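# Move earliest-expiring PCR kit box from rack onto bench

## Task

On the rack's upper board, eight kit boxes are packed side by side in one row: two boxes per kit type, with the kit name and its expiry year and month printed on each spine. Find the PCR kit whose date comes soonest, remove it, and leave it standing upright on the bench. The remaining seven must still stand upright at their original spots in the row. If any box topples or sinks by more than a few centimetres, the task is failed.

## Robot and tools

ROBOT. Two arms share one floor track that runs along y at x = 0. left_arm carries a left hand and rides carriage left_rail, which is always the one toward +y. right_arm carries a right hand and rides right_rail. Each base sits at x = 0, y = its carriage's position_m, z = 0.04 m, facing +x. Each hand has index, middle and ring fingers plus a thumb, with rubber caps on the last 0.03 m of each digit, and a rigid mast near the wrist on the palm side.

SCENE FRAME (used for all reported positions): the table top is z = 0, +z up, +x the direction the arms face, +y to their left, and y = 0 at the track's middle. The table edge is at x = 0.17 m. Positions are in metres, orientations are quaternions wxyz, velocities are m/s and rad/s.

HAND POINT AXES (right hand): +z runs along the straightened fingers toward the tips, +x crosses the palm away from the thumb, +y points out of the palm face. The left hand is mirrored, so its +x points toward the thumb. The palm face is at y = -0.062 m; straight fingertips reach about 0.139 m beyond the knuckles at z = -0.017 m.

ROWS (execute_actions and move). A row is a flat list of 48 numbers, each from -1 to 1, covering both arms even when only one moves. Numbers 1-24 are the left side, 25-48 the right, each side ordered: dx, dy, dz, rx, ry, rz, then index_mcp, index_abd, index_pip, index_dip, middle_mcp, middle_abd, middle_pip, middle_dip, ring_mcp, ring_abd, ring_pip, ring_dip, thumb_cmc, thumb_axl, thumb_mcp, thumb_ipl, current_limit, speed. The six pose numbers are an offset, not a pose: they are measured from the arm's Hand target as it stood when the action (or move) began, along that Hand target's own axes. 1.0 equals 0.6 m for dx/dy/dz and 180 degrees for the rotation vector rx, ry, rz. Within one action every row counts from that same start; a later action starts from the new Hand target, so sending the same offset again moves further. All six zero means hold the Hand target. The controller clips commanded orientation to within 32 degrees of the measured one.

FINGER NUMBERS are absolute goal angles scaled between each hinge's two stops; moving toward -1 curls a finger toward the palm (for _mcp, _pip, _dip) and swings the thumb in front of the palm (thumb_cmc). Approximate straight values: _mcp +0.75, _abd 0.00, _pip +0.58, _dip +0.70, thumb_cmc +0.71, thumb_axl +0.68, thumb_mcp +0.23, thumb_ipl +0.17. current_limit maps -1 to 0 mA and +1 to 550 mA; speed gives (speed + 1)/2 of 8.5 rad/s. They start at +0.4 and -0.6. A 0 in these slots is a real goal; to keep a hand unchanged, resend its reported hand_goal, hand_current_limit and hand_speed.

EXECUTE_ACTIONS: "actions" is a list; each action may have "rows" (1 to 15), "steps" (1 to 450 control steps of 1/30 s, at least one per row, default 15), "until" (conditions on left_rail/right_rail fields such as position_status, with comparisons "=", "!=", "<", "<=", ">", ">=", or {"all": {"status": "ended"}} / {"any": {"status": "ended"}}), and rail commands. After its last row an arm keeps heading to that row's target. Ramp offsets gradually (about 0.01 per row) for gentle motion. "cameras" picks images; an empty actions list returns all.

RAILS: {"left_rail": {"position_m": ...}} sets an absolute carriage place (left_rail -0.8 to 1.5 m, right_rail -1.5 to 0.8 m); speed_m_s 0.01 to 1; acceleration_factor 0.1 to 1; {"stop": true} brakes. Drive, then wait with until position_status != moving before placing the hand. Keep carriages at least 0.78 m apart. Status words: moving, done, contact_stop, time_out, stopped, stopped_with_arm, stopped_for_other_arm, stopped_for_other_carriage; position_answer taken or not_taken.

MOVE: "target" is one 48-number row or up to 15 rows, all as offsets from the same starting Hand targets; the hand point follows straight paths. "speed" 0.002 to 3.2 m/s (default 0.25), one value or one per target. "blend" in metres rounds corners of a list. "stop_force" 4 to 120 N ends an arm's path when the wrist sensor feels that push; "zero" (true by default) rezeroes first; "blocking": false returns early (not with stop_force). The result adds a move: line (done, off_target, moving, held, fault) and which limits acted (paced, held).

OTHER TOOLS: wait (seconds 0 to 10), stop (brakes a running move), zoom_image (camera cam_high, cam_left_wrist or cam_right_wrist; region [x0, y0, x1, y1] in pixels, at most 504 each way), zero_wrist_force (arm left_arm or right_arm), finished_scene (scene 1).

RESULTS: end_effector_position and quaternion per arm, Hand target (the base for the next offsets), joint positions (rail, shoulder pan, shoulder lift, elbow, wrist 1, wrist 2, wrist 3) and torques, Wrist force/torque in hand axes, and per motor hand_goal, hand_measured, hand_current_ma, hand_state (moving, goal, blocked, overload). Cameras are 896x504 and calibration is given.

AVOID: pressing past firm contact (arms are stiff; about 150 N outside force or joint torque limits trigger a 10 s stop); any contact between the two arms; finger motors at 495 mA or more for 5 s (shutdown); long stretched or straining holds (overheating); sweeping paths near an arm's own base; boxes tipping, sliding down or leaving the table, including onto the track. Release the kit only once it stands still and upright.

Each tool is called after ">>>" by a JSON object that holds its "name" and its "arguments".

## Session

>>> {"name": "execute_actions", "arguments": {"actions": []}}

Scene clock: 0.00 s.
left_arm: end_effector_position=(+0.3781, +0.6938, +0.6699) hand_goal=(+0.754, +0.000, +0.576, +0.696, +0.754, +0.000, +0.576, +0.696, +0.754, +0.000, +0.576, +0.696, +0.714, +0.678, +0.226, +0.168) hand_measured=(+0.754, +0.000, +0.576, +0.696, +0.754, +0.000, +0.576, +0.696, +0.754, +0.000, +0.576, +0.696, +0.714, +0.678, +0.226, +0.168) hand_current_ma=(+0, +0, +0, +0, +0, +0, +0, +0, +0, +0, +0, +0, +0, +0, +0, +0) hand_state=(goal, goal, goal, goal, goal, goal, goal, goal, goal, goal, goal, goal, goal, goal, goal, goal) hand_current_limit=0.40 hand_speed=-0.60 end_effector_quat_wxyz=(+0.000, +1.000, +0.000, +0.000) | right_arm: end_effector_position=(+0.3781, -0.5362, +0.6699) hand_goal=(+0.754, +0.000, +0.576, +0.696, +0.754, +0.000, +0.576, +0.696, +0.754, +0.000, +0.576, +0.696, +0.714, +0.678, +0.226, +0.168) hand_measured=(+0.754, +0.000, +0.576, +0.696, +0.754, +0.000, +0.576, +0.696, +0.754, +0.000, +0.576, +0.696, +0.714, +0.678, +0.226, +0.168) hand_current_ma=(+0, +0, +0, +0, +0, +0, +0, +0, +0, +0, +0, +0, +0, +0, +0, +0) hand_state=(goal, goal, goal, goal, goal, goal, goal, goal, goal, goal, goal, goal, goal, goal, goal, goal) hand_current_limit=0.40 hand_speed=-0.60 end_effector_quat_wxyz=(+0.000, +0.000, +1.000, +0.000)
Joint positions: left_arm=[0.7 -0.281 -1.775 1.606 1.739 1.571 -1.851] | right_arm=[-0.7 -0.281 -1.775 1.606 1.739 1.571 1.29]
Joint velocities: within noise
Joint torques (N m): no reading
Wrist force (N): no reading
Wrist torque (N m): no reading
Wrist force, peak (N): no reading
Hand target: left_arm +0.3781, +0.6938, +0.6699; +0.000, +1.000, +0.000, +0.000 | right_arm +0.3781, -0.5362, +0.6699; +0.000, +0.000, +1.000, +0.000
left_rail: position_m=0.700 position_status=done
right_rail: position_m=-0.700 position_status=done

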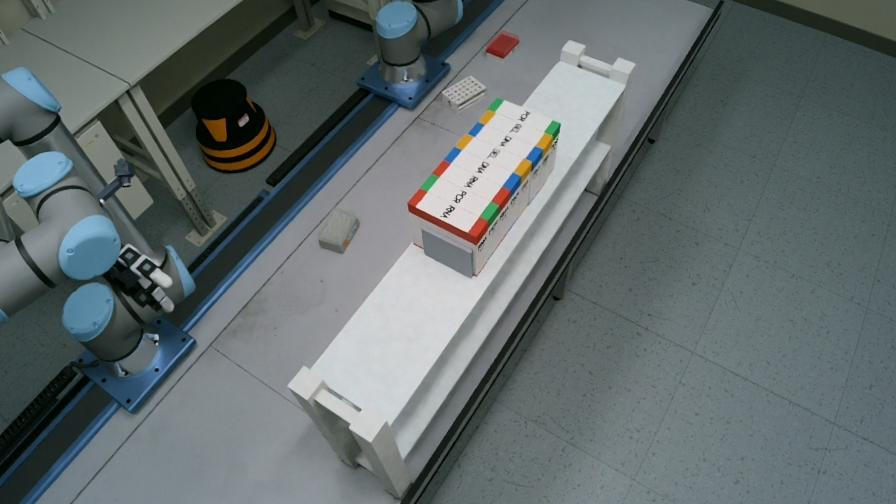

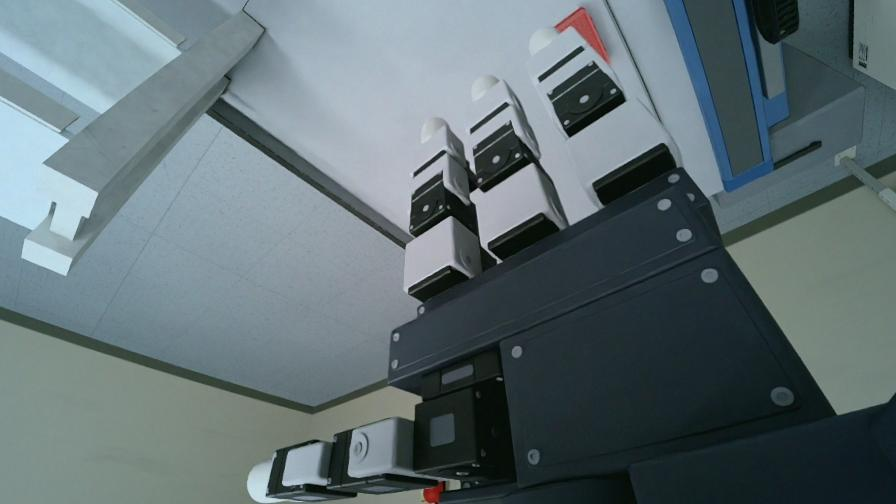

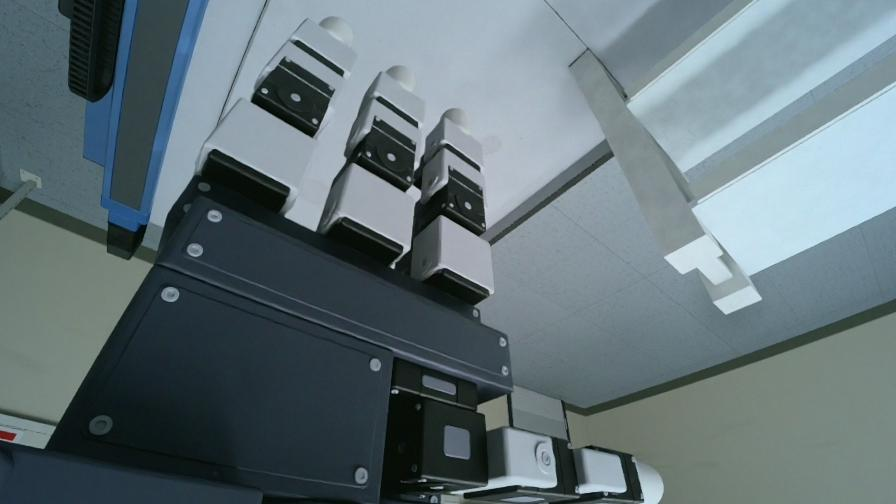

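>>> {"name": "zoom_image", "arguments": {"camera": "cam_high", "region": [390, 80, 590, 290]}}

>>> {"name": "zoom_image", "arguments": {"camera": "cam_high", "region": [470, 110, 580, 220]}}

Scaled by 2.400 from the camera's 896x504 image, which has a finer 1280x720 frame.

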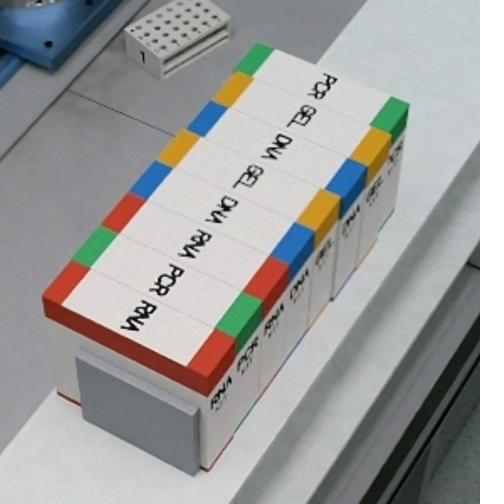

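Scaled by 4.582 from the camera's 896x504 image, which has a finer 1280x720 frame.

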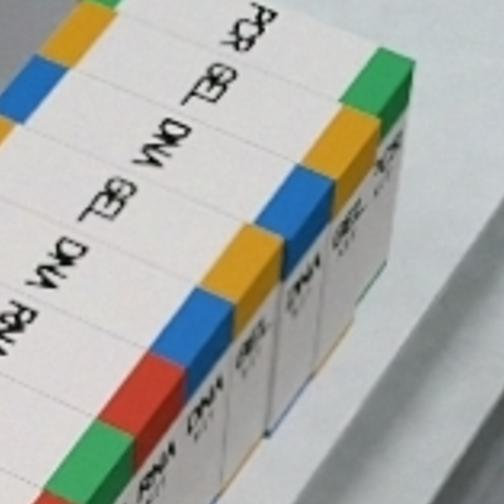

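>>> {"name": "zoom_image", "arguments": {"camera": "cam_high", "region": [260, 230, 520, 503]}}

>>> {"name": "zoom_image", "arguments": {"camera": "cam_high", "region": [400, 0, 720, 220]}}

>>> {"name": "zoom_image", "arguments": {"camera": "cam_left_wrist", "region": [0, 0, 440, 300]}}

>>> {"name": "zoom_image", "arguments": {"camera": "cam_right_wrist", "region": [480, 0, 896, 340]}}

Scaled by 1.846 from the camera's 896x504 image, which has a finer 1280x720 frame.

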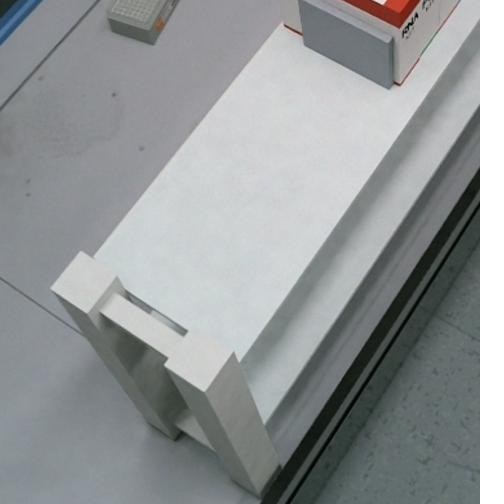

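Scaled by 1.575 from the camera's 896x504 image, which has a finer 1280x720 frame.

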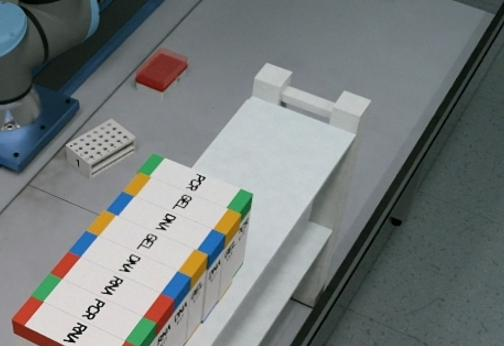

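Scaled by 1.145 from the camera's 896x504 image, which has a finer 1280x720 frame.

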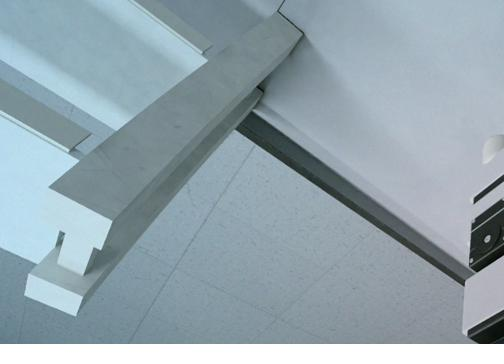

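Scaled by 1.212 from the camera's 896x504 image, which has a finer 1280x720 frame.

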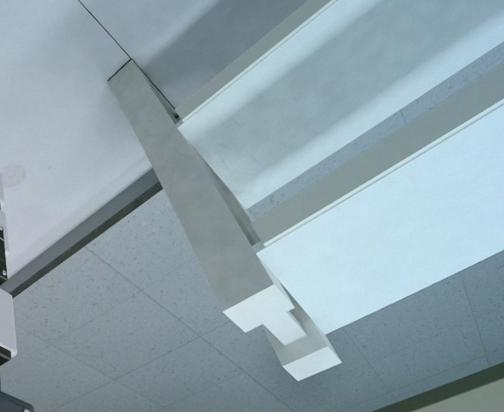

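>>> {"name": "execute_actions", "arguments": {"actions": [{"right_rail":{"position_m":-0.3,"acceleration_factor":0.5},"steps":150,"until":{"right_rail":{"position_status":["!=","moving"]}}}]}}

>>> {"name": "move", "arguments": {"target": [0,0,0,0,0,0,0.754,0,0.576,0.696,0.754,0,0.576,0.696,0.754,0,0.576,0.696,0.714,0.678,0.226,0.168,0.4,-0.6,-0.25,0,0.15,0,-0.25,0,0.754,0,0.576,0.696,0.754,0,0.576,0.696,0.754,0,0.576,0.696,0.714,0.678,0.226,0.168,0.4,-0.6], "speed": 0.2, "cameras": ["cam_high","cam_right_wrist"]}}

Scene clock: 10.43 s.
left_arm: end_effector_position=(+0.3781, +0.6938, +0.6699) hand_goal=(+0.754, +0.000, +0.576, +0.696, +0.754, +0.000, +0.576, +0.696, +0.754, +0.000, +0.576, +0.696, +0.714, +0.678, +0.226, +0.168) hand_measured=(+0.754, +0.000, +0.576, +0.696, +0.754, +0.000, +0.576, +0.696, +0.754, +0.000, +0.576, +0.696, +0.714, +0.678, +0.224, +0.168) hand_current_ma=(+0, +0, +0, +0, +0, +0, +0, +0, +0, +0, +0, +0, +0, +0, -2, +0) hand_state=(goal, goal, goal, goal, goal, goal, goal, goal, goal, goal, goal, goal, goal, goal, goal, goal) hand_current_limit=0.40 hand_speed=-0.60 end_effector_quat_wxyz=(+0.000, +1.000, +0.000, +0.000) | right_arm: end_effector_position=(+0.3781, -0.1362, +0.6699) hand_goal=(+0.754, +0.000, +0.576, +0.696, +0.754, +0.000, +0.576, +0.696, +0.754, +0.000, +0.576, +0.696, +0.714, +0.678, +0.226, +0.168) hand_measured=(+0.754, +0.000, +0.576, +0.696, +0.754, +0.000, +0.576, +0.696, +0.754, +0.000, +0.576, +0.696, +0.714, +0.678, +0.224, +0.168) hand_current_ma=(-4, +0, +3, +0, -4, +0, +3, +0, -4, +0, +3, +0, +1, -4, -14, -2) hand_state=(goal, goal, goal, goal, goal, goal, goal, goal, goal, goal, goal, goal, goal, goal, goal, goal) hand_current_limit=0.40 hand_speed=-0.60 end_effector_quat_wxyz=(+0.000, +0.000, +1.000, +0.000)
Joint positions: left_arm=[0.7 -0.281 -1.775 1.606 1.739 1.571 -1.851] | right_arm=[-0.3 -0.281 -1.775 1.606 1.739 1.571 1.29]
Joint torques (N m): left_arm=[-0.01 -17.11 -37.27 4.11 -0.21 0.21] | right_arm=[0.08 -18.77 -40.41 3.9 0.25 0.37]
Wrist force (N): left_arm=[0.3 -0.1 0.1] | right_arm=[0.4 0.0 -0.1]
Wrist torque (N m): left_arm=[-0.02 -0.04 0.04] | right_arm=[0.00 -0.04 0.03]
Wrist force, peak (N): left_arm=[0.6 0.5 0.5] | right_arm=[0.5 -1.1 0.3]
Hand target: left_arm +0.3781, +0.6938, +0.6699; +0.000, +1.000, +0.000, +0.000 | right_arm +0.3781, -0.1362, +0.6699; +0.000, +0.000, +1.000, +0.000
left_rail: position_m=0.700 position_status=done
right_rail: position_m=-0.300 position_status=done

Scene clock: 13.17 s.
left_arm: end_effector_position=(+0.3781, +0.6938, +0.6699) hand_goal=(+0.754, +0.000, +0.576, +0.696, +0.754, +0.000, +0.576, +0.696, +0.754, +0.000, +0.576, +0.696, +0.714, +0.678, +0.226, +0.168) hand_measured=(+0.754, +0.000, +0.576, +0.696, +0.754, +0.000, +0.576, +0.696, +0.754, +0.000, +0.576, +0.696, +0.714, +0.678, +0.224, +0.168) hand_current_ma=(+0, +0, +0, +0, +0, +0, +0, +0, +0, +0, +0, +0, +0, +0, -2, +0) hand_state=(goal, goal, goal, goal, goal, goal, goal, goal, goal, goal, goal, goal, goal, goal, goal, goal) hand_current_limit=0.40 hand_speed=-0.60 end_effector_quat_wxyz=(+0.000, +1.000, +0.000, +0.000) | right_arm: end_effector_position=(+0.5280, -0.1362, +0.5800) hand_goal=(+0.754, +0.000, +0.576, +0.696, +0.754, +0.000, +0.576, +0.696, +0.754, +0.000, +0.576, +0.696, +0.714, +0.678, +0.226, +0.168) hand_measured=(+0.754, +0.000, +0.576, +0.696, +0.754, +0.000, +0.576, +0.696, +0.754, +0.000, +0.576, +0.696, +0.714, +0.678, +0.224, +0.168) hand_current_ma=(-4, +0, +3, +0, -4, +0, +3, +0, -4, +0, +3, +0, +1, -4, -14, -2) hand_state=(goal, goal, goal, goal, goal, goal, goal, goal, goal, goal, goal, goal, goal, goal, goal, goal) hand_current_limit=0.40 hand_speed=-0.60 end_effector_quat_wxyz=(+0.383, +0.000, +0.924, +0.000)
Joint positions: left_arm=[0.7 -0.281 -1.775 1.606 1.739 1.571 -1.851] | right_arm=[-0.3 -0.297 -1.877 1.849 0.836 1.363 1.358]
Joint torques (N m): left_arm=[0.12 -19.02 -36.74 4.11 -0.16 0.06] | right_arm=[14.11 -22.14 -32.74 -2.89 -4.51 3.69]
Wrist force (N): left_arm=[0.2 -0.5 0.2] | right_arm=[-0.1 -0.1 0.3]
Wrist torque (N m): left_arm=[-0.09 -0.03 0.04] | right_arm=[-0.19 -0.11 -0.46]
Wrist force, peak (N): left_arm=[0.7 0.4 0.0] | right_arm=[0.0 -0.2 1.1]
Hand target: left_arm +0.3781, +0.6938, +0.6699; +0.000, +1.000, +0.000, +0.000 | right_arm +0.5281, -0.1362, +0.5799; +0.383, +0.000, +0.924, +0.000
Off the commanded pose: left_arm 0.000 m, 0 deg | right_arm 0.000 m, 0 deg.
left_rail: position_m=0.700 position_status=done
right_rail: position_m=-0.300 position_status=done
move: done
camera_calibration:
cam_right_wrist: T_world_to_cam=[[0.545244, 0.644658, 0.53584, -0.481653], [-0.250846, -0.484452, 0.838083, -0.471034], [0.799866, -0.591373, -0.102435, -0.321527], [0, 0, 0, 1]] pos_world=[0.401641, -0.107834, 0.619918]
Images, in order (width x height): cam_high 896x504, cam_right_wrist 896x504.

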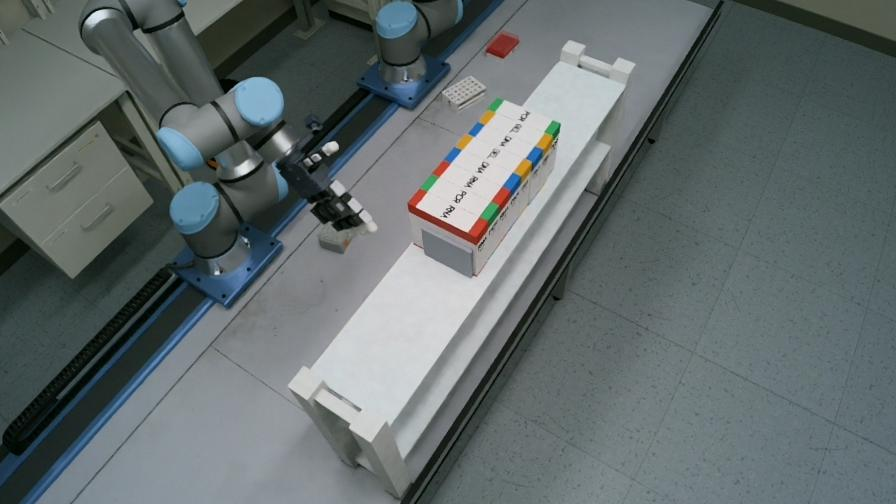

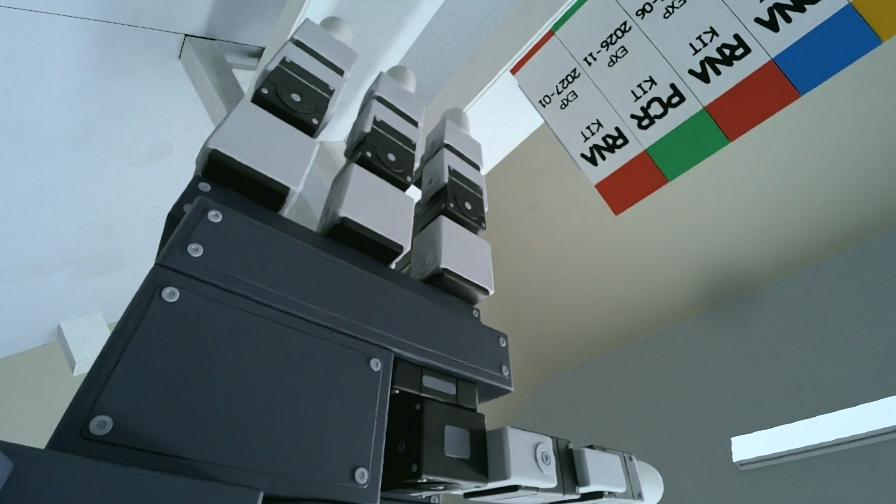

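>>> {"name": "move", "arguments": {"target": [0,0,0,0,0,0,0.754,0,0.576,0.696,0.754,0,0.576,0.696,0.754,0,0.576,0.696,0.714,0.678,0.226,0.168,0.4,-0.6,0,0.35,0,0,0,0,0.754,0,0.576,0.696,0.754,0,0.576,0.696,0.754,0,0.576,0.696,0.714,0.678,0.226,0.168,0.4,-0.6], "speed": 0.2, "cameras": ["cam_right_wrist"]}}

Scene clock: 15.63 s.
left_arm: end_effector_position=(+0.3781, +0.6938, +0.6699) hand_goal=(+0.754, +0.000, +0.576, +0.696, +0.754, +0.000, +0.576, +0.696, +0.754, +0.000, +0.576, +0.696, +0.714, +0.678, +0.226, +0.168) hand_measured=(+0.754, +0.000, +0.576, +0.696, +0.754, +0.000, +0.576, +0.696, +0.754, +0.000, +0.576, +0.696, +0.714, +0.678, +0.224, +0.168) hand_current_ma=(+0, +0, +0, +0, +0, +0, +0, +0, +0, +0, +0, +0, +0, +0, -2, +0) hand_state=(goal, goal, goal, goal, goal, goal, goal, goal, goal, goal, goal, goal, goal, goal, goal, goal) hand_current_limit=0.40 hand_speed=-0.60 end_effector_quat_wxyz=(+0.000, +1.000, +0.000, +0.000) | right_arm: end_effector_position=(+0.5281, +0.0737, +0.5799) hand_goal=(+0.754, +0.000, +0.576, +0.696, +0.754, +0.000, +0.576, +0.696, +0.754, +0.000, +0.576, +0.696, +0.714, +0.678, +0.226, +0.168) hand_measured=(+0.754, +0.000, +0.576, +0.696, +0.754, +0.000, +0.576, +0.696, +0.754, +0.000, +0.576, +0.696, +0.714, +0.678, +0.224, +0.168) hand_current_ma=(-4, -1, +3, +0, -4, -1, +3, +0, -4, -1, +3, +0, +1, -4, -14, -2) hand_state=(goal, goal, goal, goal, goal, goal, goal, goal, goal, goal, goal, goal, goal, goal, goal, goal) hand_current_limit=0.40 hand_speed=-0.60 end_effector_quat_wxyz=(+0.383, +0.000, +0.924, +0.000)
Joint positions: left_arm=[0.7 -0.281 -1.775 1.606 1.739 1.571 -1.851] | right_arm=[-0.3 0.305 -1.695 1.709 0.795 1.784 1.789]
Joint torques (N m): left_arm=[-1.33 -17.4 -36.84 4.05 0.05 0.25] | right_arm=[14.39 -18.22 -57.13 4.33 4.79 4.01]
Wrist force (N): left_arm=[0.4 0.2 0.0] | right_arm=[-0.2 -0.3 0.5]
Wrist torque (N m): left_arm=[0.02 -0.06 0.03] | right_arm=[-0.22 -0.09 -0.49]
Wrist force, peak (N): left_arm=[0.7 0.3 0.2] | right_arm=[-0.1 -1.5 0.4]
Hand target: left_arm +0.3781, +0.6938, +0.6699; +0.000, +1.000, +0.000, +0.000 | right_arm +0.5281, +0.0738, +0.5799; +0.383, +0.000, +0.924, +0.000
Off the commanded pose: left_arm 0.000 m, 0 deg | right_arm 0.000 m, 0 deg.
left_rail: position_m=0.700 position_status=done
right_rail: position_m=-0.300 position_status=done
move: done
camera_calibration:
cam_right_wrist: T_world_to_cam=[[0.544996, 0.64465, 0.536102, -0.616911], [-0.251079, -0.484579, 0.837939, -0.369117], [0.799962, -0.591278, -0.102236, -0.197639], [0, 0, 0, 1]] pos_world=[0.40164, 0.101966, 0.61982]
Images, in order (width x height): cam_right_wrist 896x504.

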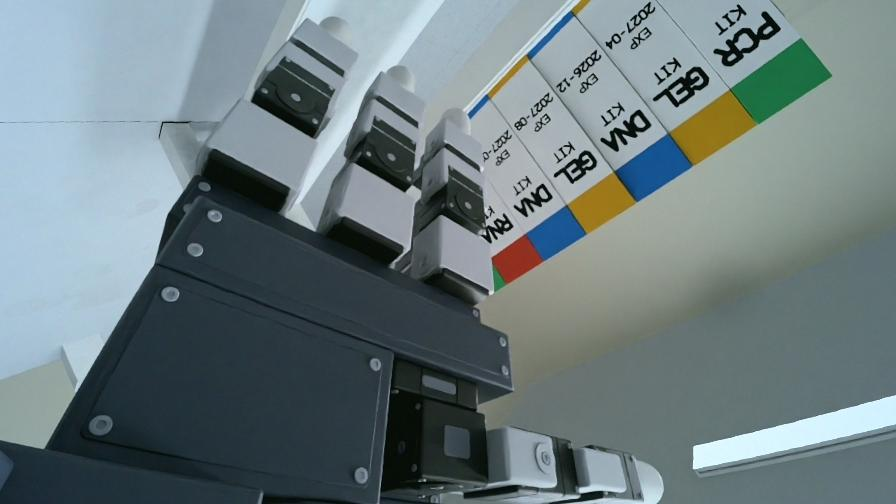

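>>> {"name": "move", "arguments": {"target": [0,0,0,0,0,0,0.754,0,0.576,0.696,0.754,0,0.576,0.696,0.754,0,0.576,0.696,0.714,0.678,0.226,0.168,0.4,-0.6,0.08,0.1,0.08,0,0,0,0.754,0,0.576,0.696,0.754,0,0.576,0.696,0.754,0,0.576,0.696,0.714,0.678,0.226,0.168,0.4,-0.6], "speed": 0.2, "cameras": ["cam_right_wrist"]}}

>>> {"name": "zoom_image", "arguments": {"camera": "cam_right_wrist", "region": [480, 0, 896, 300]}}

Scene clock: 17.43 s.
left_arm: end_effector_position=(+0.3781, +0.6938, +0.6699) hand_goal=(+0.754, +0.000, +0.576, +0.696, +0.754, +0.000, +0.576, +0.696, +0.754, +0.000, +0.576, +0.696, +0.714, +0.678, +0.226, +0.168) hand_measured=(+0.754, +0.000, +0.576, +0.696, +0.754, +0.000, +0.576, +0.696, +0.754, +0.000, +0.576, +0.696, +0.714, +0.678, +0.224, +0.168) hand_current_ma=(+0, +0, +0, +0, +0, +0, +0, +0, +0, +0, +0, +0, +0, +0, -2, +0) hand_state=(goal, goal, goal, goal, goal, goal, goal, goal, goal, goal, goal, goal, goal, goal, goal, goal) hand_current_limit=0.40 hand_speed=-0.60 end_effector_quat_wxyz=(+0.000, +1.000, +0.000, +0.000) | right_arm: end_effector_position=(+0.5281, +0.1336, +0.5123) hand_goal=(+0.754, +0.000, +0.576, +0.696, +0.754, +0.000, +0.576, +0.696, +0.754, +0.000, +0.576, +0.696, +0.714, +0.678, +0.226, +0.168) hand_measured=(+0.754, +0.000, +0.576, +0.696, +0.754, +0.000, +0.576, +0.696, +0.754, +0.000, +0.576, +0.696, +0.714, +0.678, +0.224, +0.168) hand_current_ma=(-4, -1, +3, +0, -4, -1, +3, +0, -4, -1, +3, +0, +1, -4, -14, -2) hand_state=(goal, goal, goal, goal, goal, goal, goal, goal, goal, goal, goal, goal, goal, goal, goal, goal) hand_current_limit=0.40 hand_speed=-0.60 end_effector_quat_wxyz=(+0.383, +0.000, +0.924, +0.000)
Joint positions: left_arm=[0.7 -0.281 -1.775 1.606 1.739 1.571 -1.851] | right_arm=[-0.3 0.434 -1.61 1.754 0.69 1.873 1.888]
Joint torques (N m): left_arm=[0.74 -17.75 -37.53 4.02 -0.25 0.12] | right_arm=[15.5 -27.45 -31.82 -2.5 4.25 3.79]
Wrist force (N): left_arm=[0.1 -0.3 0.2] | right_arm=[0.0 -0.1 0.7]
Wrist torque (N m): left_arm=[-0.06 -0.02 0.02] | right_arm=[-0.22 -0.12 -0.38]
Wrist force, peak (N): left_arm=[0.7 -0.1 0.4] | right_arm=[1.1 0.7 1.3]
Hand target: left_arm +0.3781, +0.6938, +0.6699; +0.000, +1.000, +0.000, +0.000 | right_arm +0.5281, +0.1338, +0.5120; +0.383, +0.000, +0.924, +0.000
Off the commanded pose: left_arm 0.000 m, 0 deg | right_arm 0.000 m, 0 deg.
left_rail: position_m=0.700 position_status=done
right_rail: position_m=-0.300 position_status=done
move: done
camera_calibration:
cam_right_wrist: T_world_to_cam=[[0.545075, 0.644672, 0.535995, -0.619272], [-0.251052, -0.484473, 0.838009, -0.28338], [0.799916, -0.591341, -0.102228, -0.169059], [0, 0, 0, 1]] pos_world=[0.40164, 0.161966, 0.552119]
Images, in order (width x height): cam_right_wrist 896x504.

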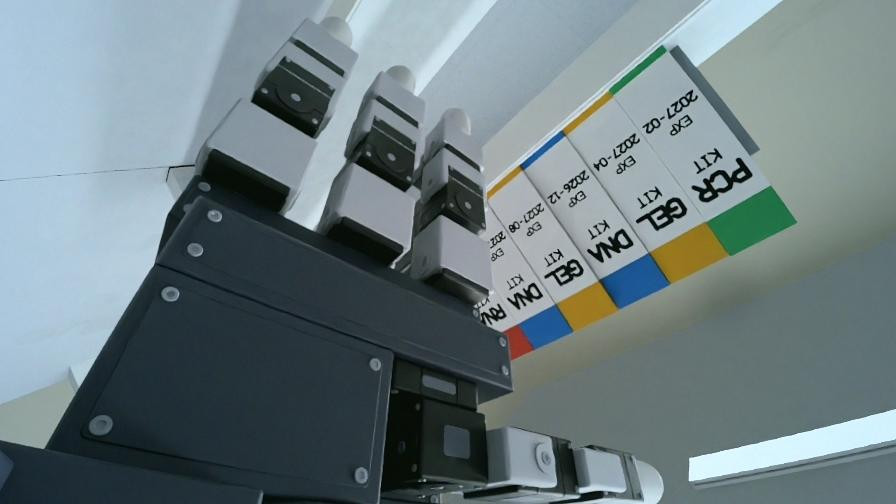

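Scaled by 1.212 from the camera's 896x504 image, which has a finer 1280x720 frame.

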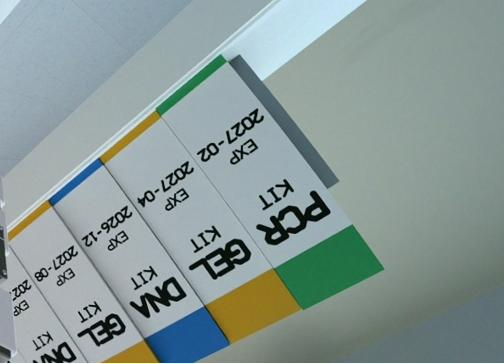

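>>> {"name": "move", "arguments": {"target": [0,0,0,0,0,0,0.754,0,0.576,0.696,0.754,0,0.576,0.696,0.754,0,0.576,0.696,0.714,0.678,0.226,0.168,0.4,-0.6,-0.339,-0.4467,-0.339,0,0,-0.5,0.342,0,0.358,0.696,0.97,0,0.95,0.95,0.97,0,0.95,0.95,0.714,0.678,0.226,0.168,0.4,-0.6], "speed": 0.4, "cameras": ["cam_high","cam_right_wrist"]}}

Scene clock: 40.80 s.
left_arm: end_effector_position=(+0.3781, +0.6938, +0.6699) hand_goal=(+0.754, +0.000, +0.576, +0.696, +0.754, +0.000, +0.576, +0.696, +0.754, +0.000, +0.576, +0.696, +0.714, +0.678, +0.226, +0.168) hand_measured=(+0.754, +0.000, +0.576, +0.696, +0.754, +0.000, +0.576, +0.696, +0.754, +0.000, +0.576, +0.696, +0.714, +0.678, +0.224, +0.168) hand_current_ma=(+0, +0, +0, +0, +0, +0, +0, +0, +0, +0, +0, +0, +0, +0, -2, +0) hand_state=(goal, goal, goal, goal, goal, goal, goal, goal, goal, goal, goal, goal, goal, goal, goal, goal) hand_current_limit=0.40 hand_speed=-0.60 end_effector_quat_wxyz=(+0.000, +1.000, +0.000, +0.000) | right_arm: end_effector_position=(+0.5281, -0.1341, +0.7997) hand_goal=(+0.342, +0.000, +0.358, +0.696, +0.970, +0.000, +0.950, +0.950, +0.970, +0.000, +0.950, +0.950, +0.714, +0.678, +0.226, +0.168) hand_measured=(+0.342, +0.000, +0.360, +0.696, +0.962, +0.000, +0.944, +0.948, +0.960, +0.000, +0.944, +0.948, +0.710, +0.678, +0.224, +0.168) hand_current_ma=(-3, -1, +11, +0, -44, -2, -26, -14, -47, -1, -25, -13, -21, -4, -14, -2) hand_state=(goal, goal, goal, goal, goal, goal, goal, goal, goal, goal, goal, goal, goal, goal, goal, goal) hand_current_limit=0.40 hand_speed=-0.60 end_effector_quat_wxyz=(-0.271, +0.653, -0.653, +0.271)
Joint positions: left_arm=[0.7 -0.281 -1.775 1.606 1.739 1.571 -1.851] | right_arm=[-0.3 -0.076 -1.585 1.062 1.309 1.517 -0.053]
Joint torques (N m): left_arm=[-0.14 -17.77 -37.45 4.08 -0.33 0.03] | right_arm=[-16.25 -23.5 -48.68 4.15 -4.05 -2.55]
Wrist force (N): left_arm=[0.5 -0.1 -0.1] | right_arm=[0.4 -0.6 0.2]
Wrist torque (N m): left_arm=[-0.01 -0.07 0.06] | right_arm=[-0.03 -0.04 0.07]
Wrist force, peak (N): left_arm=[0.8 0.3 -0.3] | right_arm=[0.8 0.7 1.5]
Hand target: left_arm +0.3781, +0.6938, +0.6699; +0.000, +1.000, +0.000, +0.000 | right_arm +0.5281, -0.1342, +0.7997; -0.271, +0.653, -0.653, +0.271
Off the commanded pose: left_arm 0.000 m, 0 deg | right_arm 0.000 m, 0 deg.
left_rail: position_m=0.700 position_status=done
right_rail: position_m=-0.300 position_status=done
move: done
camera_calibration:
cam_right_wrist: T_world_to_cam=[[-0.450979, 0.764672, -0.460321, 0.738065], [-0.201973, 0.414934, 0.887151, -0.598545], [0.869382, 0.493058, -0.0326834, -0.24489], [0, 0, 0, 1]] pos_world=[0.424865, -0.195275, 0.862743]
Images, in order (width x height): cam_high 896x504, cam_right_wrist 896x504.

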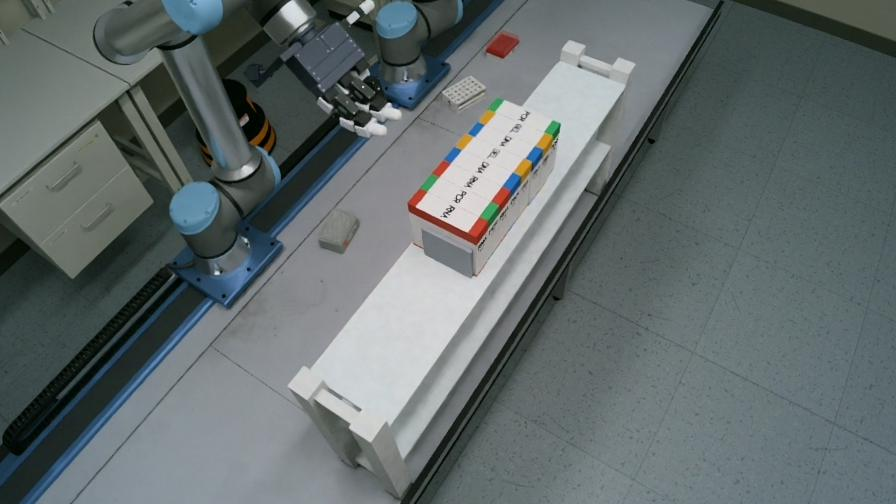

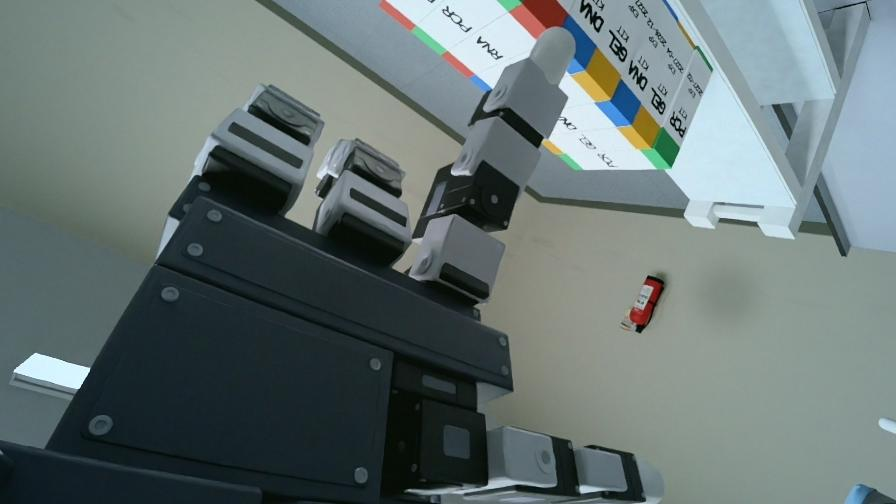

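>>> {"name": "move", "arguments": {"target": [[0,0,0,0,0,0,0.754,0,0.576,0.696,0.754,0,0.576,0.696,0.754,0,0.576,0.696,0.714,0.678,0.226,0.168,0.4,-0.6,0,-0.1083,0.297,0,0,0,0.97,0,0.95,0.95,0.97,0,0.95,0.95,0.97,0,0.95,0.95,0.714,0.678,0.226,0.168,0.4,-0.6]], "speed": 0.25, "cameras": ["cam_high","cam_right_wrist"]}}

Scene clock: 43.40 s.
left_arm: end_effector_position=(+0.3781, +0.6938, +0.6699) hand_goal=(+0.754, +0.000, +0.576, +0.696, +0.754, +0.000, +0.576, +0.696, +0.754, +0.000, +0.576, +0.696, +0.714, +0.678, +0.226, +0.168) hand_measured=(+0.754, +0.000, +0.576, +0.696, +0.754, +0.000, +0.576, +0.696, +0.754, +0.000, +0.576, +0.696, +0.714, +0.678, +0.224, +0.168) hand_current_ma=(+0, +0, +0, +0, +0, +0, +0, +0, +0, +0, +0, +0, +0, +0, -2, +0) hand_state=(goal, goal, goal, goal, goal, goal, goal, goal, goal, goal, goal, goal, goal, goal, goal, goal) hand_current_limit=0.40 hand_speed=-0.60 end_effector_quat_wxyz=(+0.000, +1.000, +0.000, +0.000) | right_arm: end_effector_position=(+0.6998, -0.1342, +0.7197) hand_goal=(+0.970, +0.000, +0.950, +0.950, +0.970, +0.000, +0.950, +0.950, +0.970, +0.000, +0.950, +0.950, +0.714, +0.678, +0.226, +0.168) hand_measured=(+0.948, +0.000, +0.942, +0.946, +0.962, +0.000, +0.944, +0.948, +0.960, +0.000, +0.944, +0.948, +0.710, +0.678, +0.224, +0.168) hand_current_ma=(-109, -1, -34, -16, -44, -2, -26, -14, -47, -1, -25, -13, -23, -4, -14, -2) hand_state=(blocked, goal, goal, goal, goal, goal, goal, goal, goal, goal, goal, goal, goal, goal, goal, goal) hand_current_limit=0.40 hand_speed=-0.60 end_effector_quat_wxyz=(-0.271, +0.653, -0.653, +0.271)
Joint positions: left_arm=[0.7 -0.281 -1.775 1.606 1.739 1.571 -1.851] | right_arm=[-0.3 -0.053 -1.349 0.954 1.182 1.533 -0.038]
Joint torques (N m): left_arm=[-0.25 -18.1 -37.54 4.03 -0.29 0.32] | right_arm=[14.59 -47.87 -50.62 -2.25 4.45 3.29]
Wrist force (N): left_arm=[0.3 0.2 0.1] | right_arm=[0.2 -0.8 0.2]
Wrist torque (N m): left_arm=[0.02 -0.04 0.03] | right_arm=[-0.18 -0.07 -0.22]
Wrist force, peak (N): left_arm=[0.7 0.1 0.2] | right_arm=[0.5 -1.3 1.8]
Hand target: left_arm +0.3781, +0.6938, +0.6699; +0.000, +1.000, +0.000, +0.000 | right_arm +0.7000, -0.1342, +0.7197; -0.271, +0.653, -0.653, +0.271
Off the commanded pose: left_arm 0.000 m, 0 deg | right_arm 0.000 m, 0 deg.
left_rail: position_m=0.700 position_status=done
right_rail: position_m=-0.300 position_status=done
move: done
camera_calibration:
cam_right_wrist: T_world_to_cam=[[-0.451201, 0.76446, -0.460454, 0.778959], [-0.20198, 0.415095, 0.887074, -0.492867], [0.869265, 0.493251, -0.0328855, -0.396595], [0, 0, 0, 1]] pos_world=[0.596664, -0.195276, 0.782842]
Images, in order (width x height): cam_high 896x504, cam_right_wrist 896x504.

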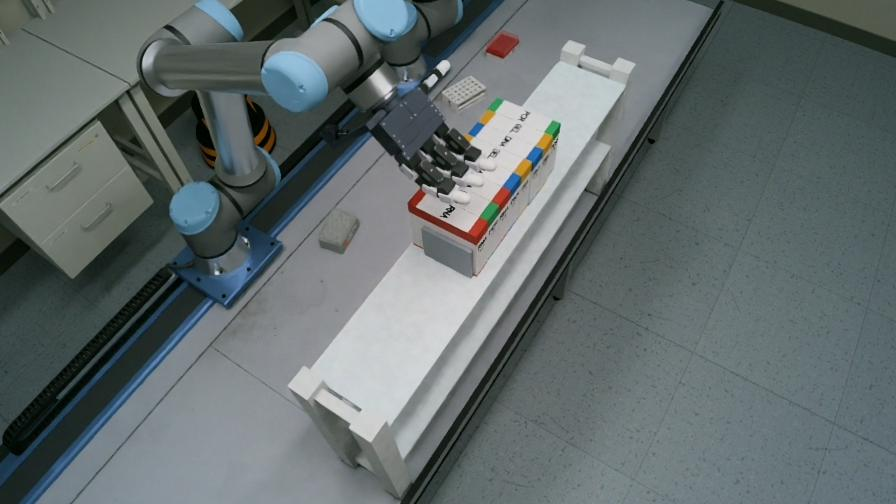

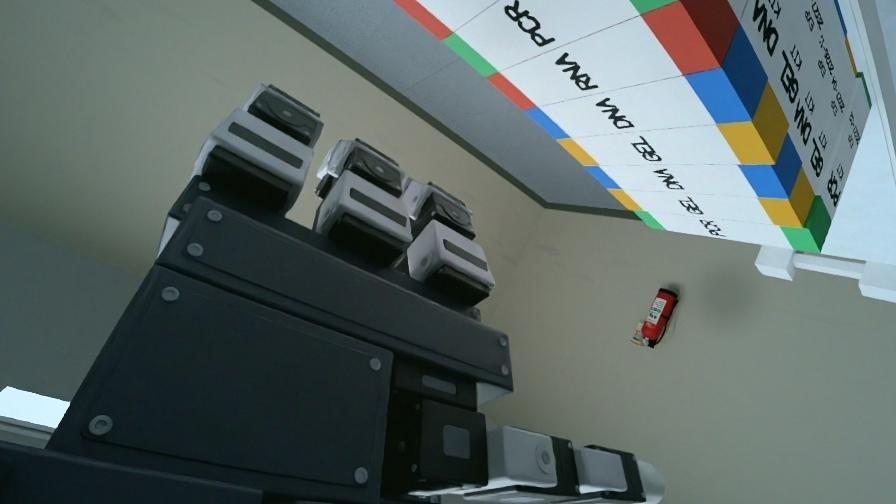

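>>> {"name": "zoom_image", "arguments": {"camera": "cam_right_wrist", "region": [370, 0, 770, 240]}}

Scaled by 1.260 from the camera's 896x504 image, which has a finer 1280x720 frame.

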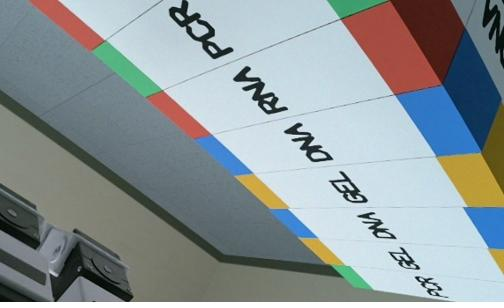

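>>> {"name": "move", "arguments": {"target": [0,0,0,0,0,0,0.754,0,0.576,0.696,0.754,0,0.576,0.696,0.754,0,0.576,0.696,0.714,0.678,0.226,0.168,0.4,-0.6,0,-0.0648,0.2534,0,0,0,0.97,0,0.95,0.95,0.97,0,0.95,0.95,0.97,0,0.95,0.95,0.714,0.678,0.226,0.168,0.4,-0.6], "speed": 0.15, "cameras": ["cam_high","cam_right_wrist"]}}

Scene clock: 47.93 s.
left_arm: end_effector_position=(+0.3781, +0.6938, +0.6699) hand_goal=(+0.754, +0.000, +0.576, +0.696, +0.754, +0.000, +0.576, +0.696, +0.754, +0.000, +0.576, +0.696, +0.714, +0.678, +0.226, +0.168) hand_measured=(+0.754, +0.000, +0.576, +0.696, +0.754, +0.000, +0.576, +0.696, +0.754, +0.000, +0.576, +0.696, +0.714, +0.678, +0.224, +0.168) hand_current_ma=(+0, +0, +0, +0, +0, +0, +0, +0, +0, +0, +0, +0, +0, +0, -2, +0) hand_state=(goal, goal, goal, goal, goal, goal, goal, goal, goal, goal, goal, goal, goal, goal, goal, goal) hand_current_limit=0.40 hand_speed=-0.60 end_effector_quat_wxyz=(+0.000, +1.000, +0.000, +0.000) | right_arm: end_effector_position=(+0.8349, -0.1342, +0.6398) hand_goal=(+0.970, +0.000, +0.950, +0.950, +0.970, +0.000, +0.950, +0.950, +0.970, +0.000, +0.950, +0.950, +0.714, +0.678, +0.226, +0.168) hand_measured=(+0.950, +0.000, +0.942, +0.946, +0.962, +0.000, +0.944, +0.948, +0.960, +0.000, +0.944, +0.948, +0.710, +0.678, +0.224, +0.168) hand_current_ma=(-108, -1, -34, -16, -44, -2, -26, -14, -47, -1, -25, -13, -23, -4, -14, -2) hand_state=(blocked, goal, goal, goal, goal, goal, goal, goal, goal, goal, goal, goal, goal, goal, goal, goal) hand_current_limit=0.40 hand_speed=-0.60 end_effector_quat_wxyz=(-0.271, +0.653, -0.653, +0.271) end_effector_velocity=(+0.002, +0.001, +0.001) end_effector_angular_velocity=(+0.000, -0.005, +0.000)
Joint positions: left_arm=[0.7 -0.281 -1.775 1.606 1.739 1.571 -1.851] | right_arm=[-0.3 -0.043 -1.139 0.815 1.109 1.54 -0.031]
Joint velocities: left_arm=[within noise] | right_arm=[0 0.001 0.002 -0.006 -0.001 0 0.001]
Joint torques (N m): left_arm=[0.16 -18.28 -37.77 4.06 -0.39 0.18] | right_arm=[12.91 -62.35 -51.58 3.2 4.38 3.52]
Wrist force (N): left_arm=[0.2 0.1 0.2] | right_arm=[0.0 -0.8 0.2]
Wrist torque (N m): left_arm=[-0.01 -0.03 0.03] | right_arm=[-0.14 -0.03 -0.26]
Wrist force, peak (N): left_arm=[0.5 -0.7 0.1] | right_arm=[0.4 -1.2 1.2]
Hand target: left_arm +0.3781, +0.6938, +0.6699; +0.000, +1.000, +0.000, +0.000 | right_arm +0.8350, -0.1342, +0.6396; -0.271, +0.653, -0.653, +0.271
Off the commanded pose: left_arm 0.000 m, 0 deg | right_arm 0.000 m, 0 deg.
left_rail: position_m=0.700 position_status=done
right_rail: position_m=-0.300 position_status=done
move: done
camera_calibration:
cam_right_wrist: T_world_to_cam=[[-0.451112, 0.764485, -0.4605, 0.803006], [-0.202155, 0.415044, 0.887058, -0.394504], [0.86927, 0.493255, -0.0326866, -0.51672], [0, 0, 0, 1]] pos_world=[0.731664, -0.195276, 0.702842]
Images, in order (width x height): cam_high 896x504, cam_right_wrist 896x504.

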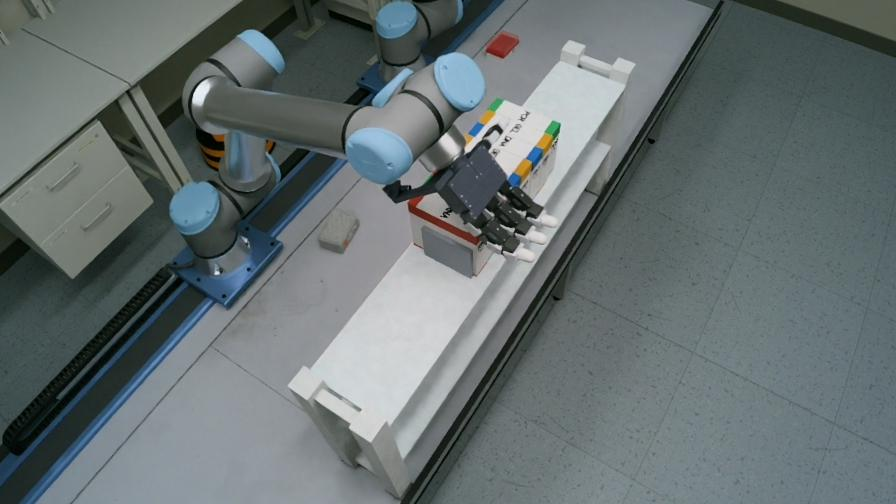

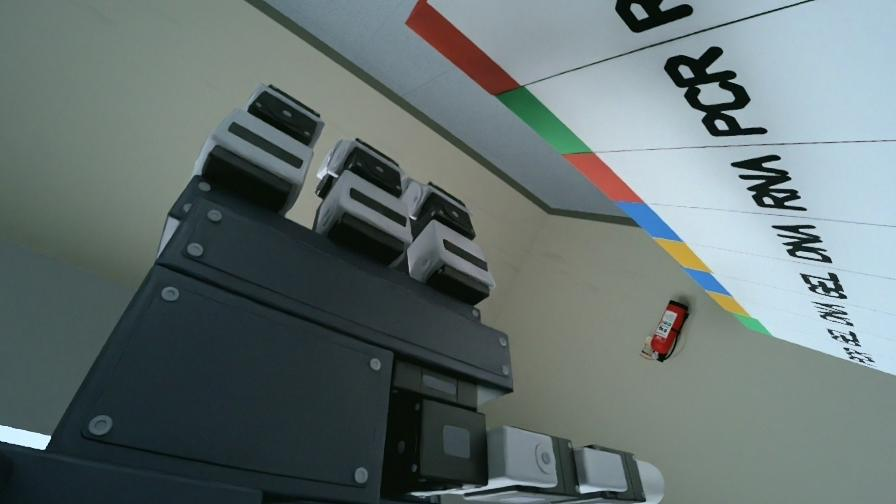

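>>> {"name": "move", "arguments": {"target": [[0,0,0,0,0,0,0.754,0,0.576,0.696,0.754,0,0.576,0.696,0.754,0,0.576,0.696,0.714,0.678,0.226,0.168,0.4,-0.6,-0.003,-0.0141,0.0141,0,0,0,0.97,0,0.95,0.95,0.97,0,0.95,0.95,0.97,0,0.95,0.95,0.714,0.678,0.226,0.168,0.4,-0.6],[0,0,0,0,0,0,0.754,0,0.576,0.696,0.754,0,0.576,0.696,0.754,0,0.576,0.696,0.714,0.678,0.226,0.168,0.4,-0.6,-0.003,-0.0141,0.0141,0,0,0,0.342,0,0.358,0.696,0.97,0,0.95,0.95,0.97,0,0.95,0.95,0.714,0.678,0.226,0.168,0.4,-0.6]], "speed": 0.1, "cameras": ["cam_high","cam_right_wrist"]}}

>>> {"name": "zoom_image", "arguments": {"camera": "cam_high", "region": [380, 90, 590, 290]}}

Scene clock: 52.33 s.
left_arm: end_effector_position=(+0.3781, +0.6938, +0.6699) hand_goal=(+0.754, +0.000, +0.576, +0.696, +0.754, +0.000, +0.576, +0.696, +0.754, +0.000, +0.576, +0.696, +0.714, +0.678, +0.226, +0.168) hand_measured=(+0.754, +0.000, +0.576, +0.696, +0.754, +0.000, +0.576, +0.696, +0.754, +0.000, +0.576, +0.696, +0.714, +0.678, +0.224, +0.168) hand_current_ma=(+0, +0, +0, +0, +0, +0, +0, +0, +0, +0, +0, +0, +0, +0, -2, +0) hand_state=(goal, goal, goal, goal, goal, goal, goal, goal, goal, goal, goal, goal, goal, goal, goal, goal) hand_current_limit=0.40 hand_speed=-0.60 end_effector_quat_wxyz=(+0.000, +1.000, +0.000, +0.000) | right_arm: end_effector_position=(+0.8470, -0.1324, +0.6397) hand_goal=(+0.342, +0.000, +0.358, +0.696, +0.970, +0.000, +0.950, +0.950, +0.970, +0.000, +0.950, +0.950, +0.714, +0.678, +0.226, +0.168) hand_measured=(+0.342, +0.000, +0.360, +0.698, +0.962, +0.000, +0.944, +0.948, +0.960, +0.000, +0.944, +0.948, +0.710, +0.678, +0.224, +0.168) hand_current_ma=(-4, -1, +10, +12, -44, -2, -26, -14, -47, -1, -25, -13, -23, -4, -14, -2) hand_state=(goal, goal, goal, goal, goal, goal, goal, goal, goal, goal, goal, goal, goal, goal, goal, goal) hand_current_limit=0.40 hand_speed=-0.60 end_effector_quat_wxyz=(-0.271, +0.653, -0.653, +0.271)
Joint positions: left_arm=[0.7 -0.281 -1.775 1.606 1.739 1.571 -1.851] | right_arm=[-0.3 -0.04 -1.111 0.774 1.123 1.543 -0.028]
Joint torques (N m): left_arm=[-0.83 -19.41 -37.43 3.91 -0.34 0.17] | right_arm=[14.2 -66.46 -52.41 4.28 4.34 3.45]
Wrist force (N): left_arm=[0.4 0.4 -0.2] | right_arm=[0.2 -1.2 0.4]
Wrist torque (N m): left_arm=[0.07 -0.07 0.03] | right_arm=[-0.20 -0.07 -0.28]
Wrist force, peak (N): left_arm=[0.7 -0.5 0.3] | right_arm=[0.4 -1.3 0.6]
Hand target: left_arm +0.3781, +0.6938, +0.6699; +0.000, +1.000, +0.000, +0.000 | right_arm +0.8470, -0.1324, +0.6397; -0.271, +0.653, -0.653, +0.271
Off the commanded pose: left_arm 0.000 m, 0 deg | right_arm 0.000 m, 0 deg.
left_rail: position_m=0.700 position_status=done
right_rail: position_m=-0.300 position_status=done
move: done
camera_calibration:
cam_right_wrist: T_world_to_cam=[[-0.451201, 0.76446, -0.460454, 0.807117], [-0.20198, 0.415095, 0.887074, -0.392828], [0.869265, 0.493251, -0.0328855, -0.528072], [0, 0, 0, 1]] pos_world=[0.743864, -0.193476, 0.702742]
Images, in order (width x height): cam_high 896x504, cam_right_wrist 896x504.

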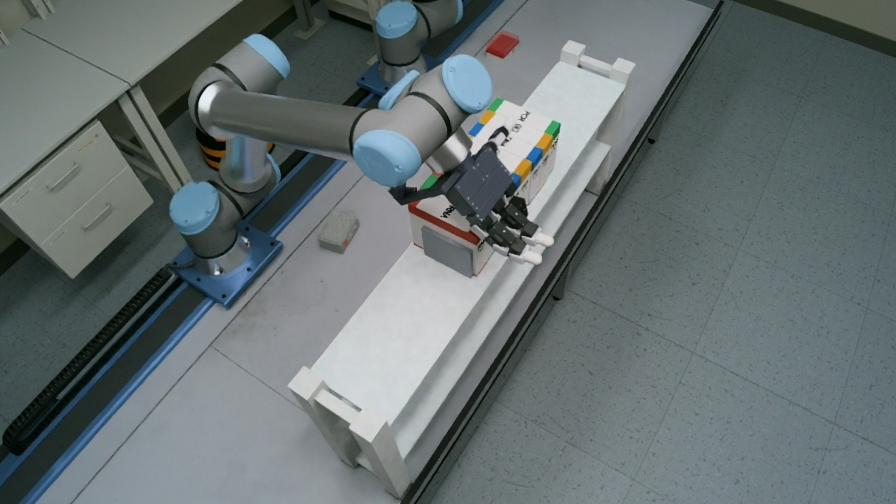

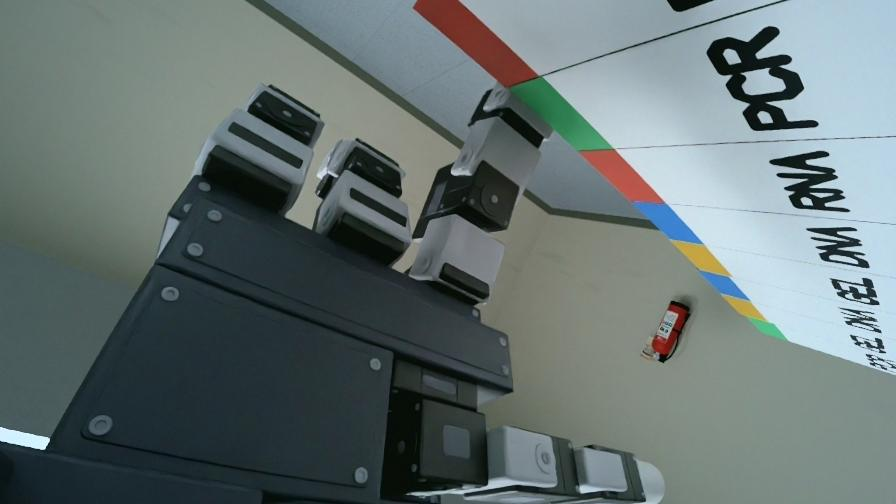

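Scaled by 2.400 from the camera's 896x504 image, which has a finer 1280x720 frame.

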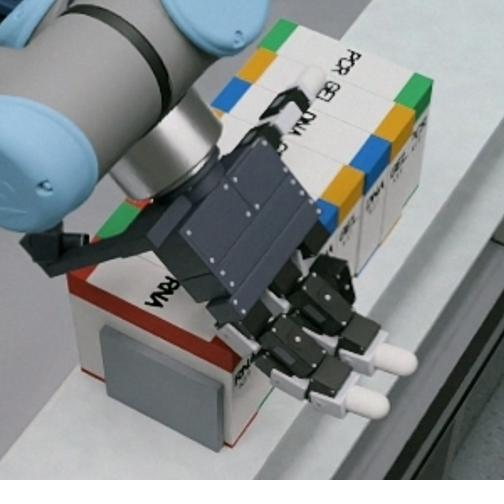

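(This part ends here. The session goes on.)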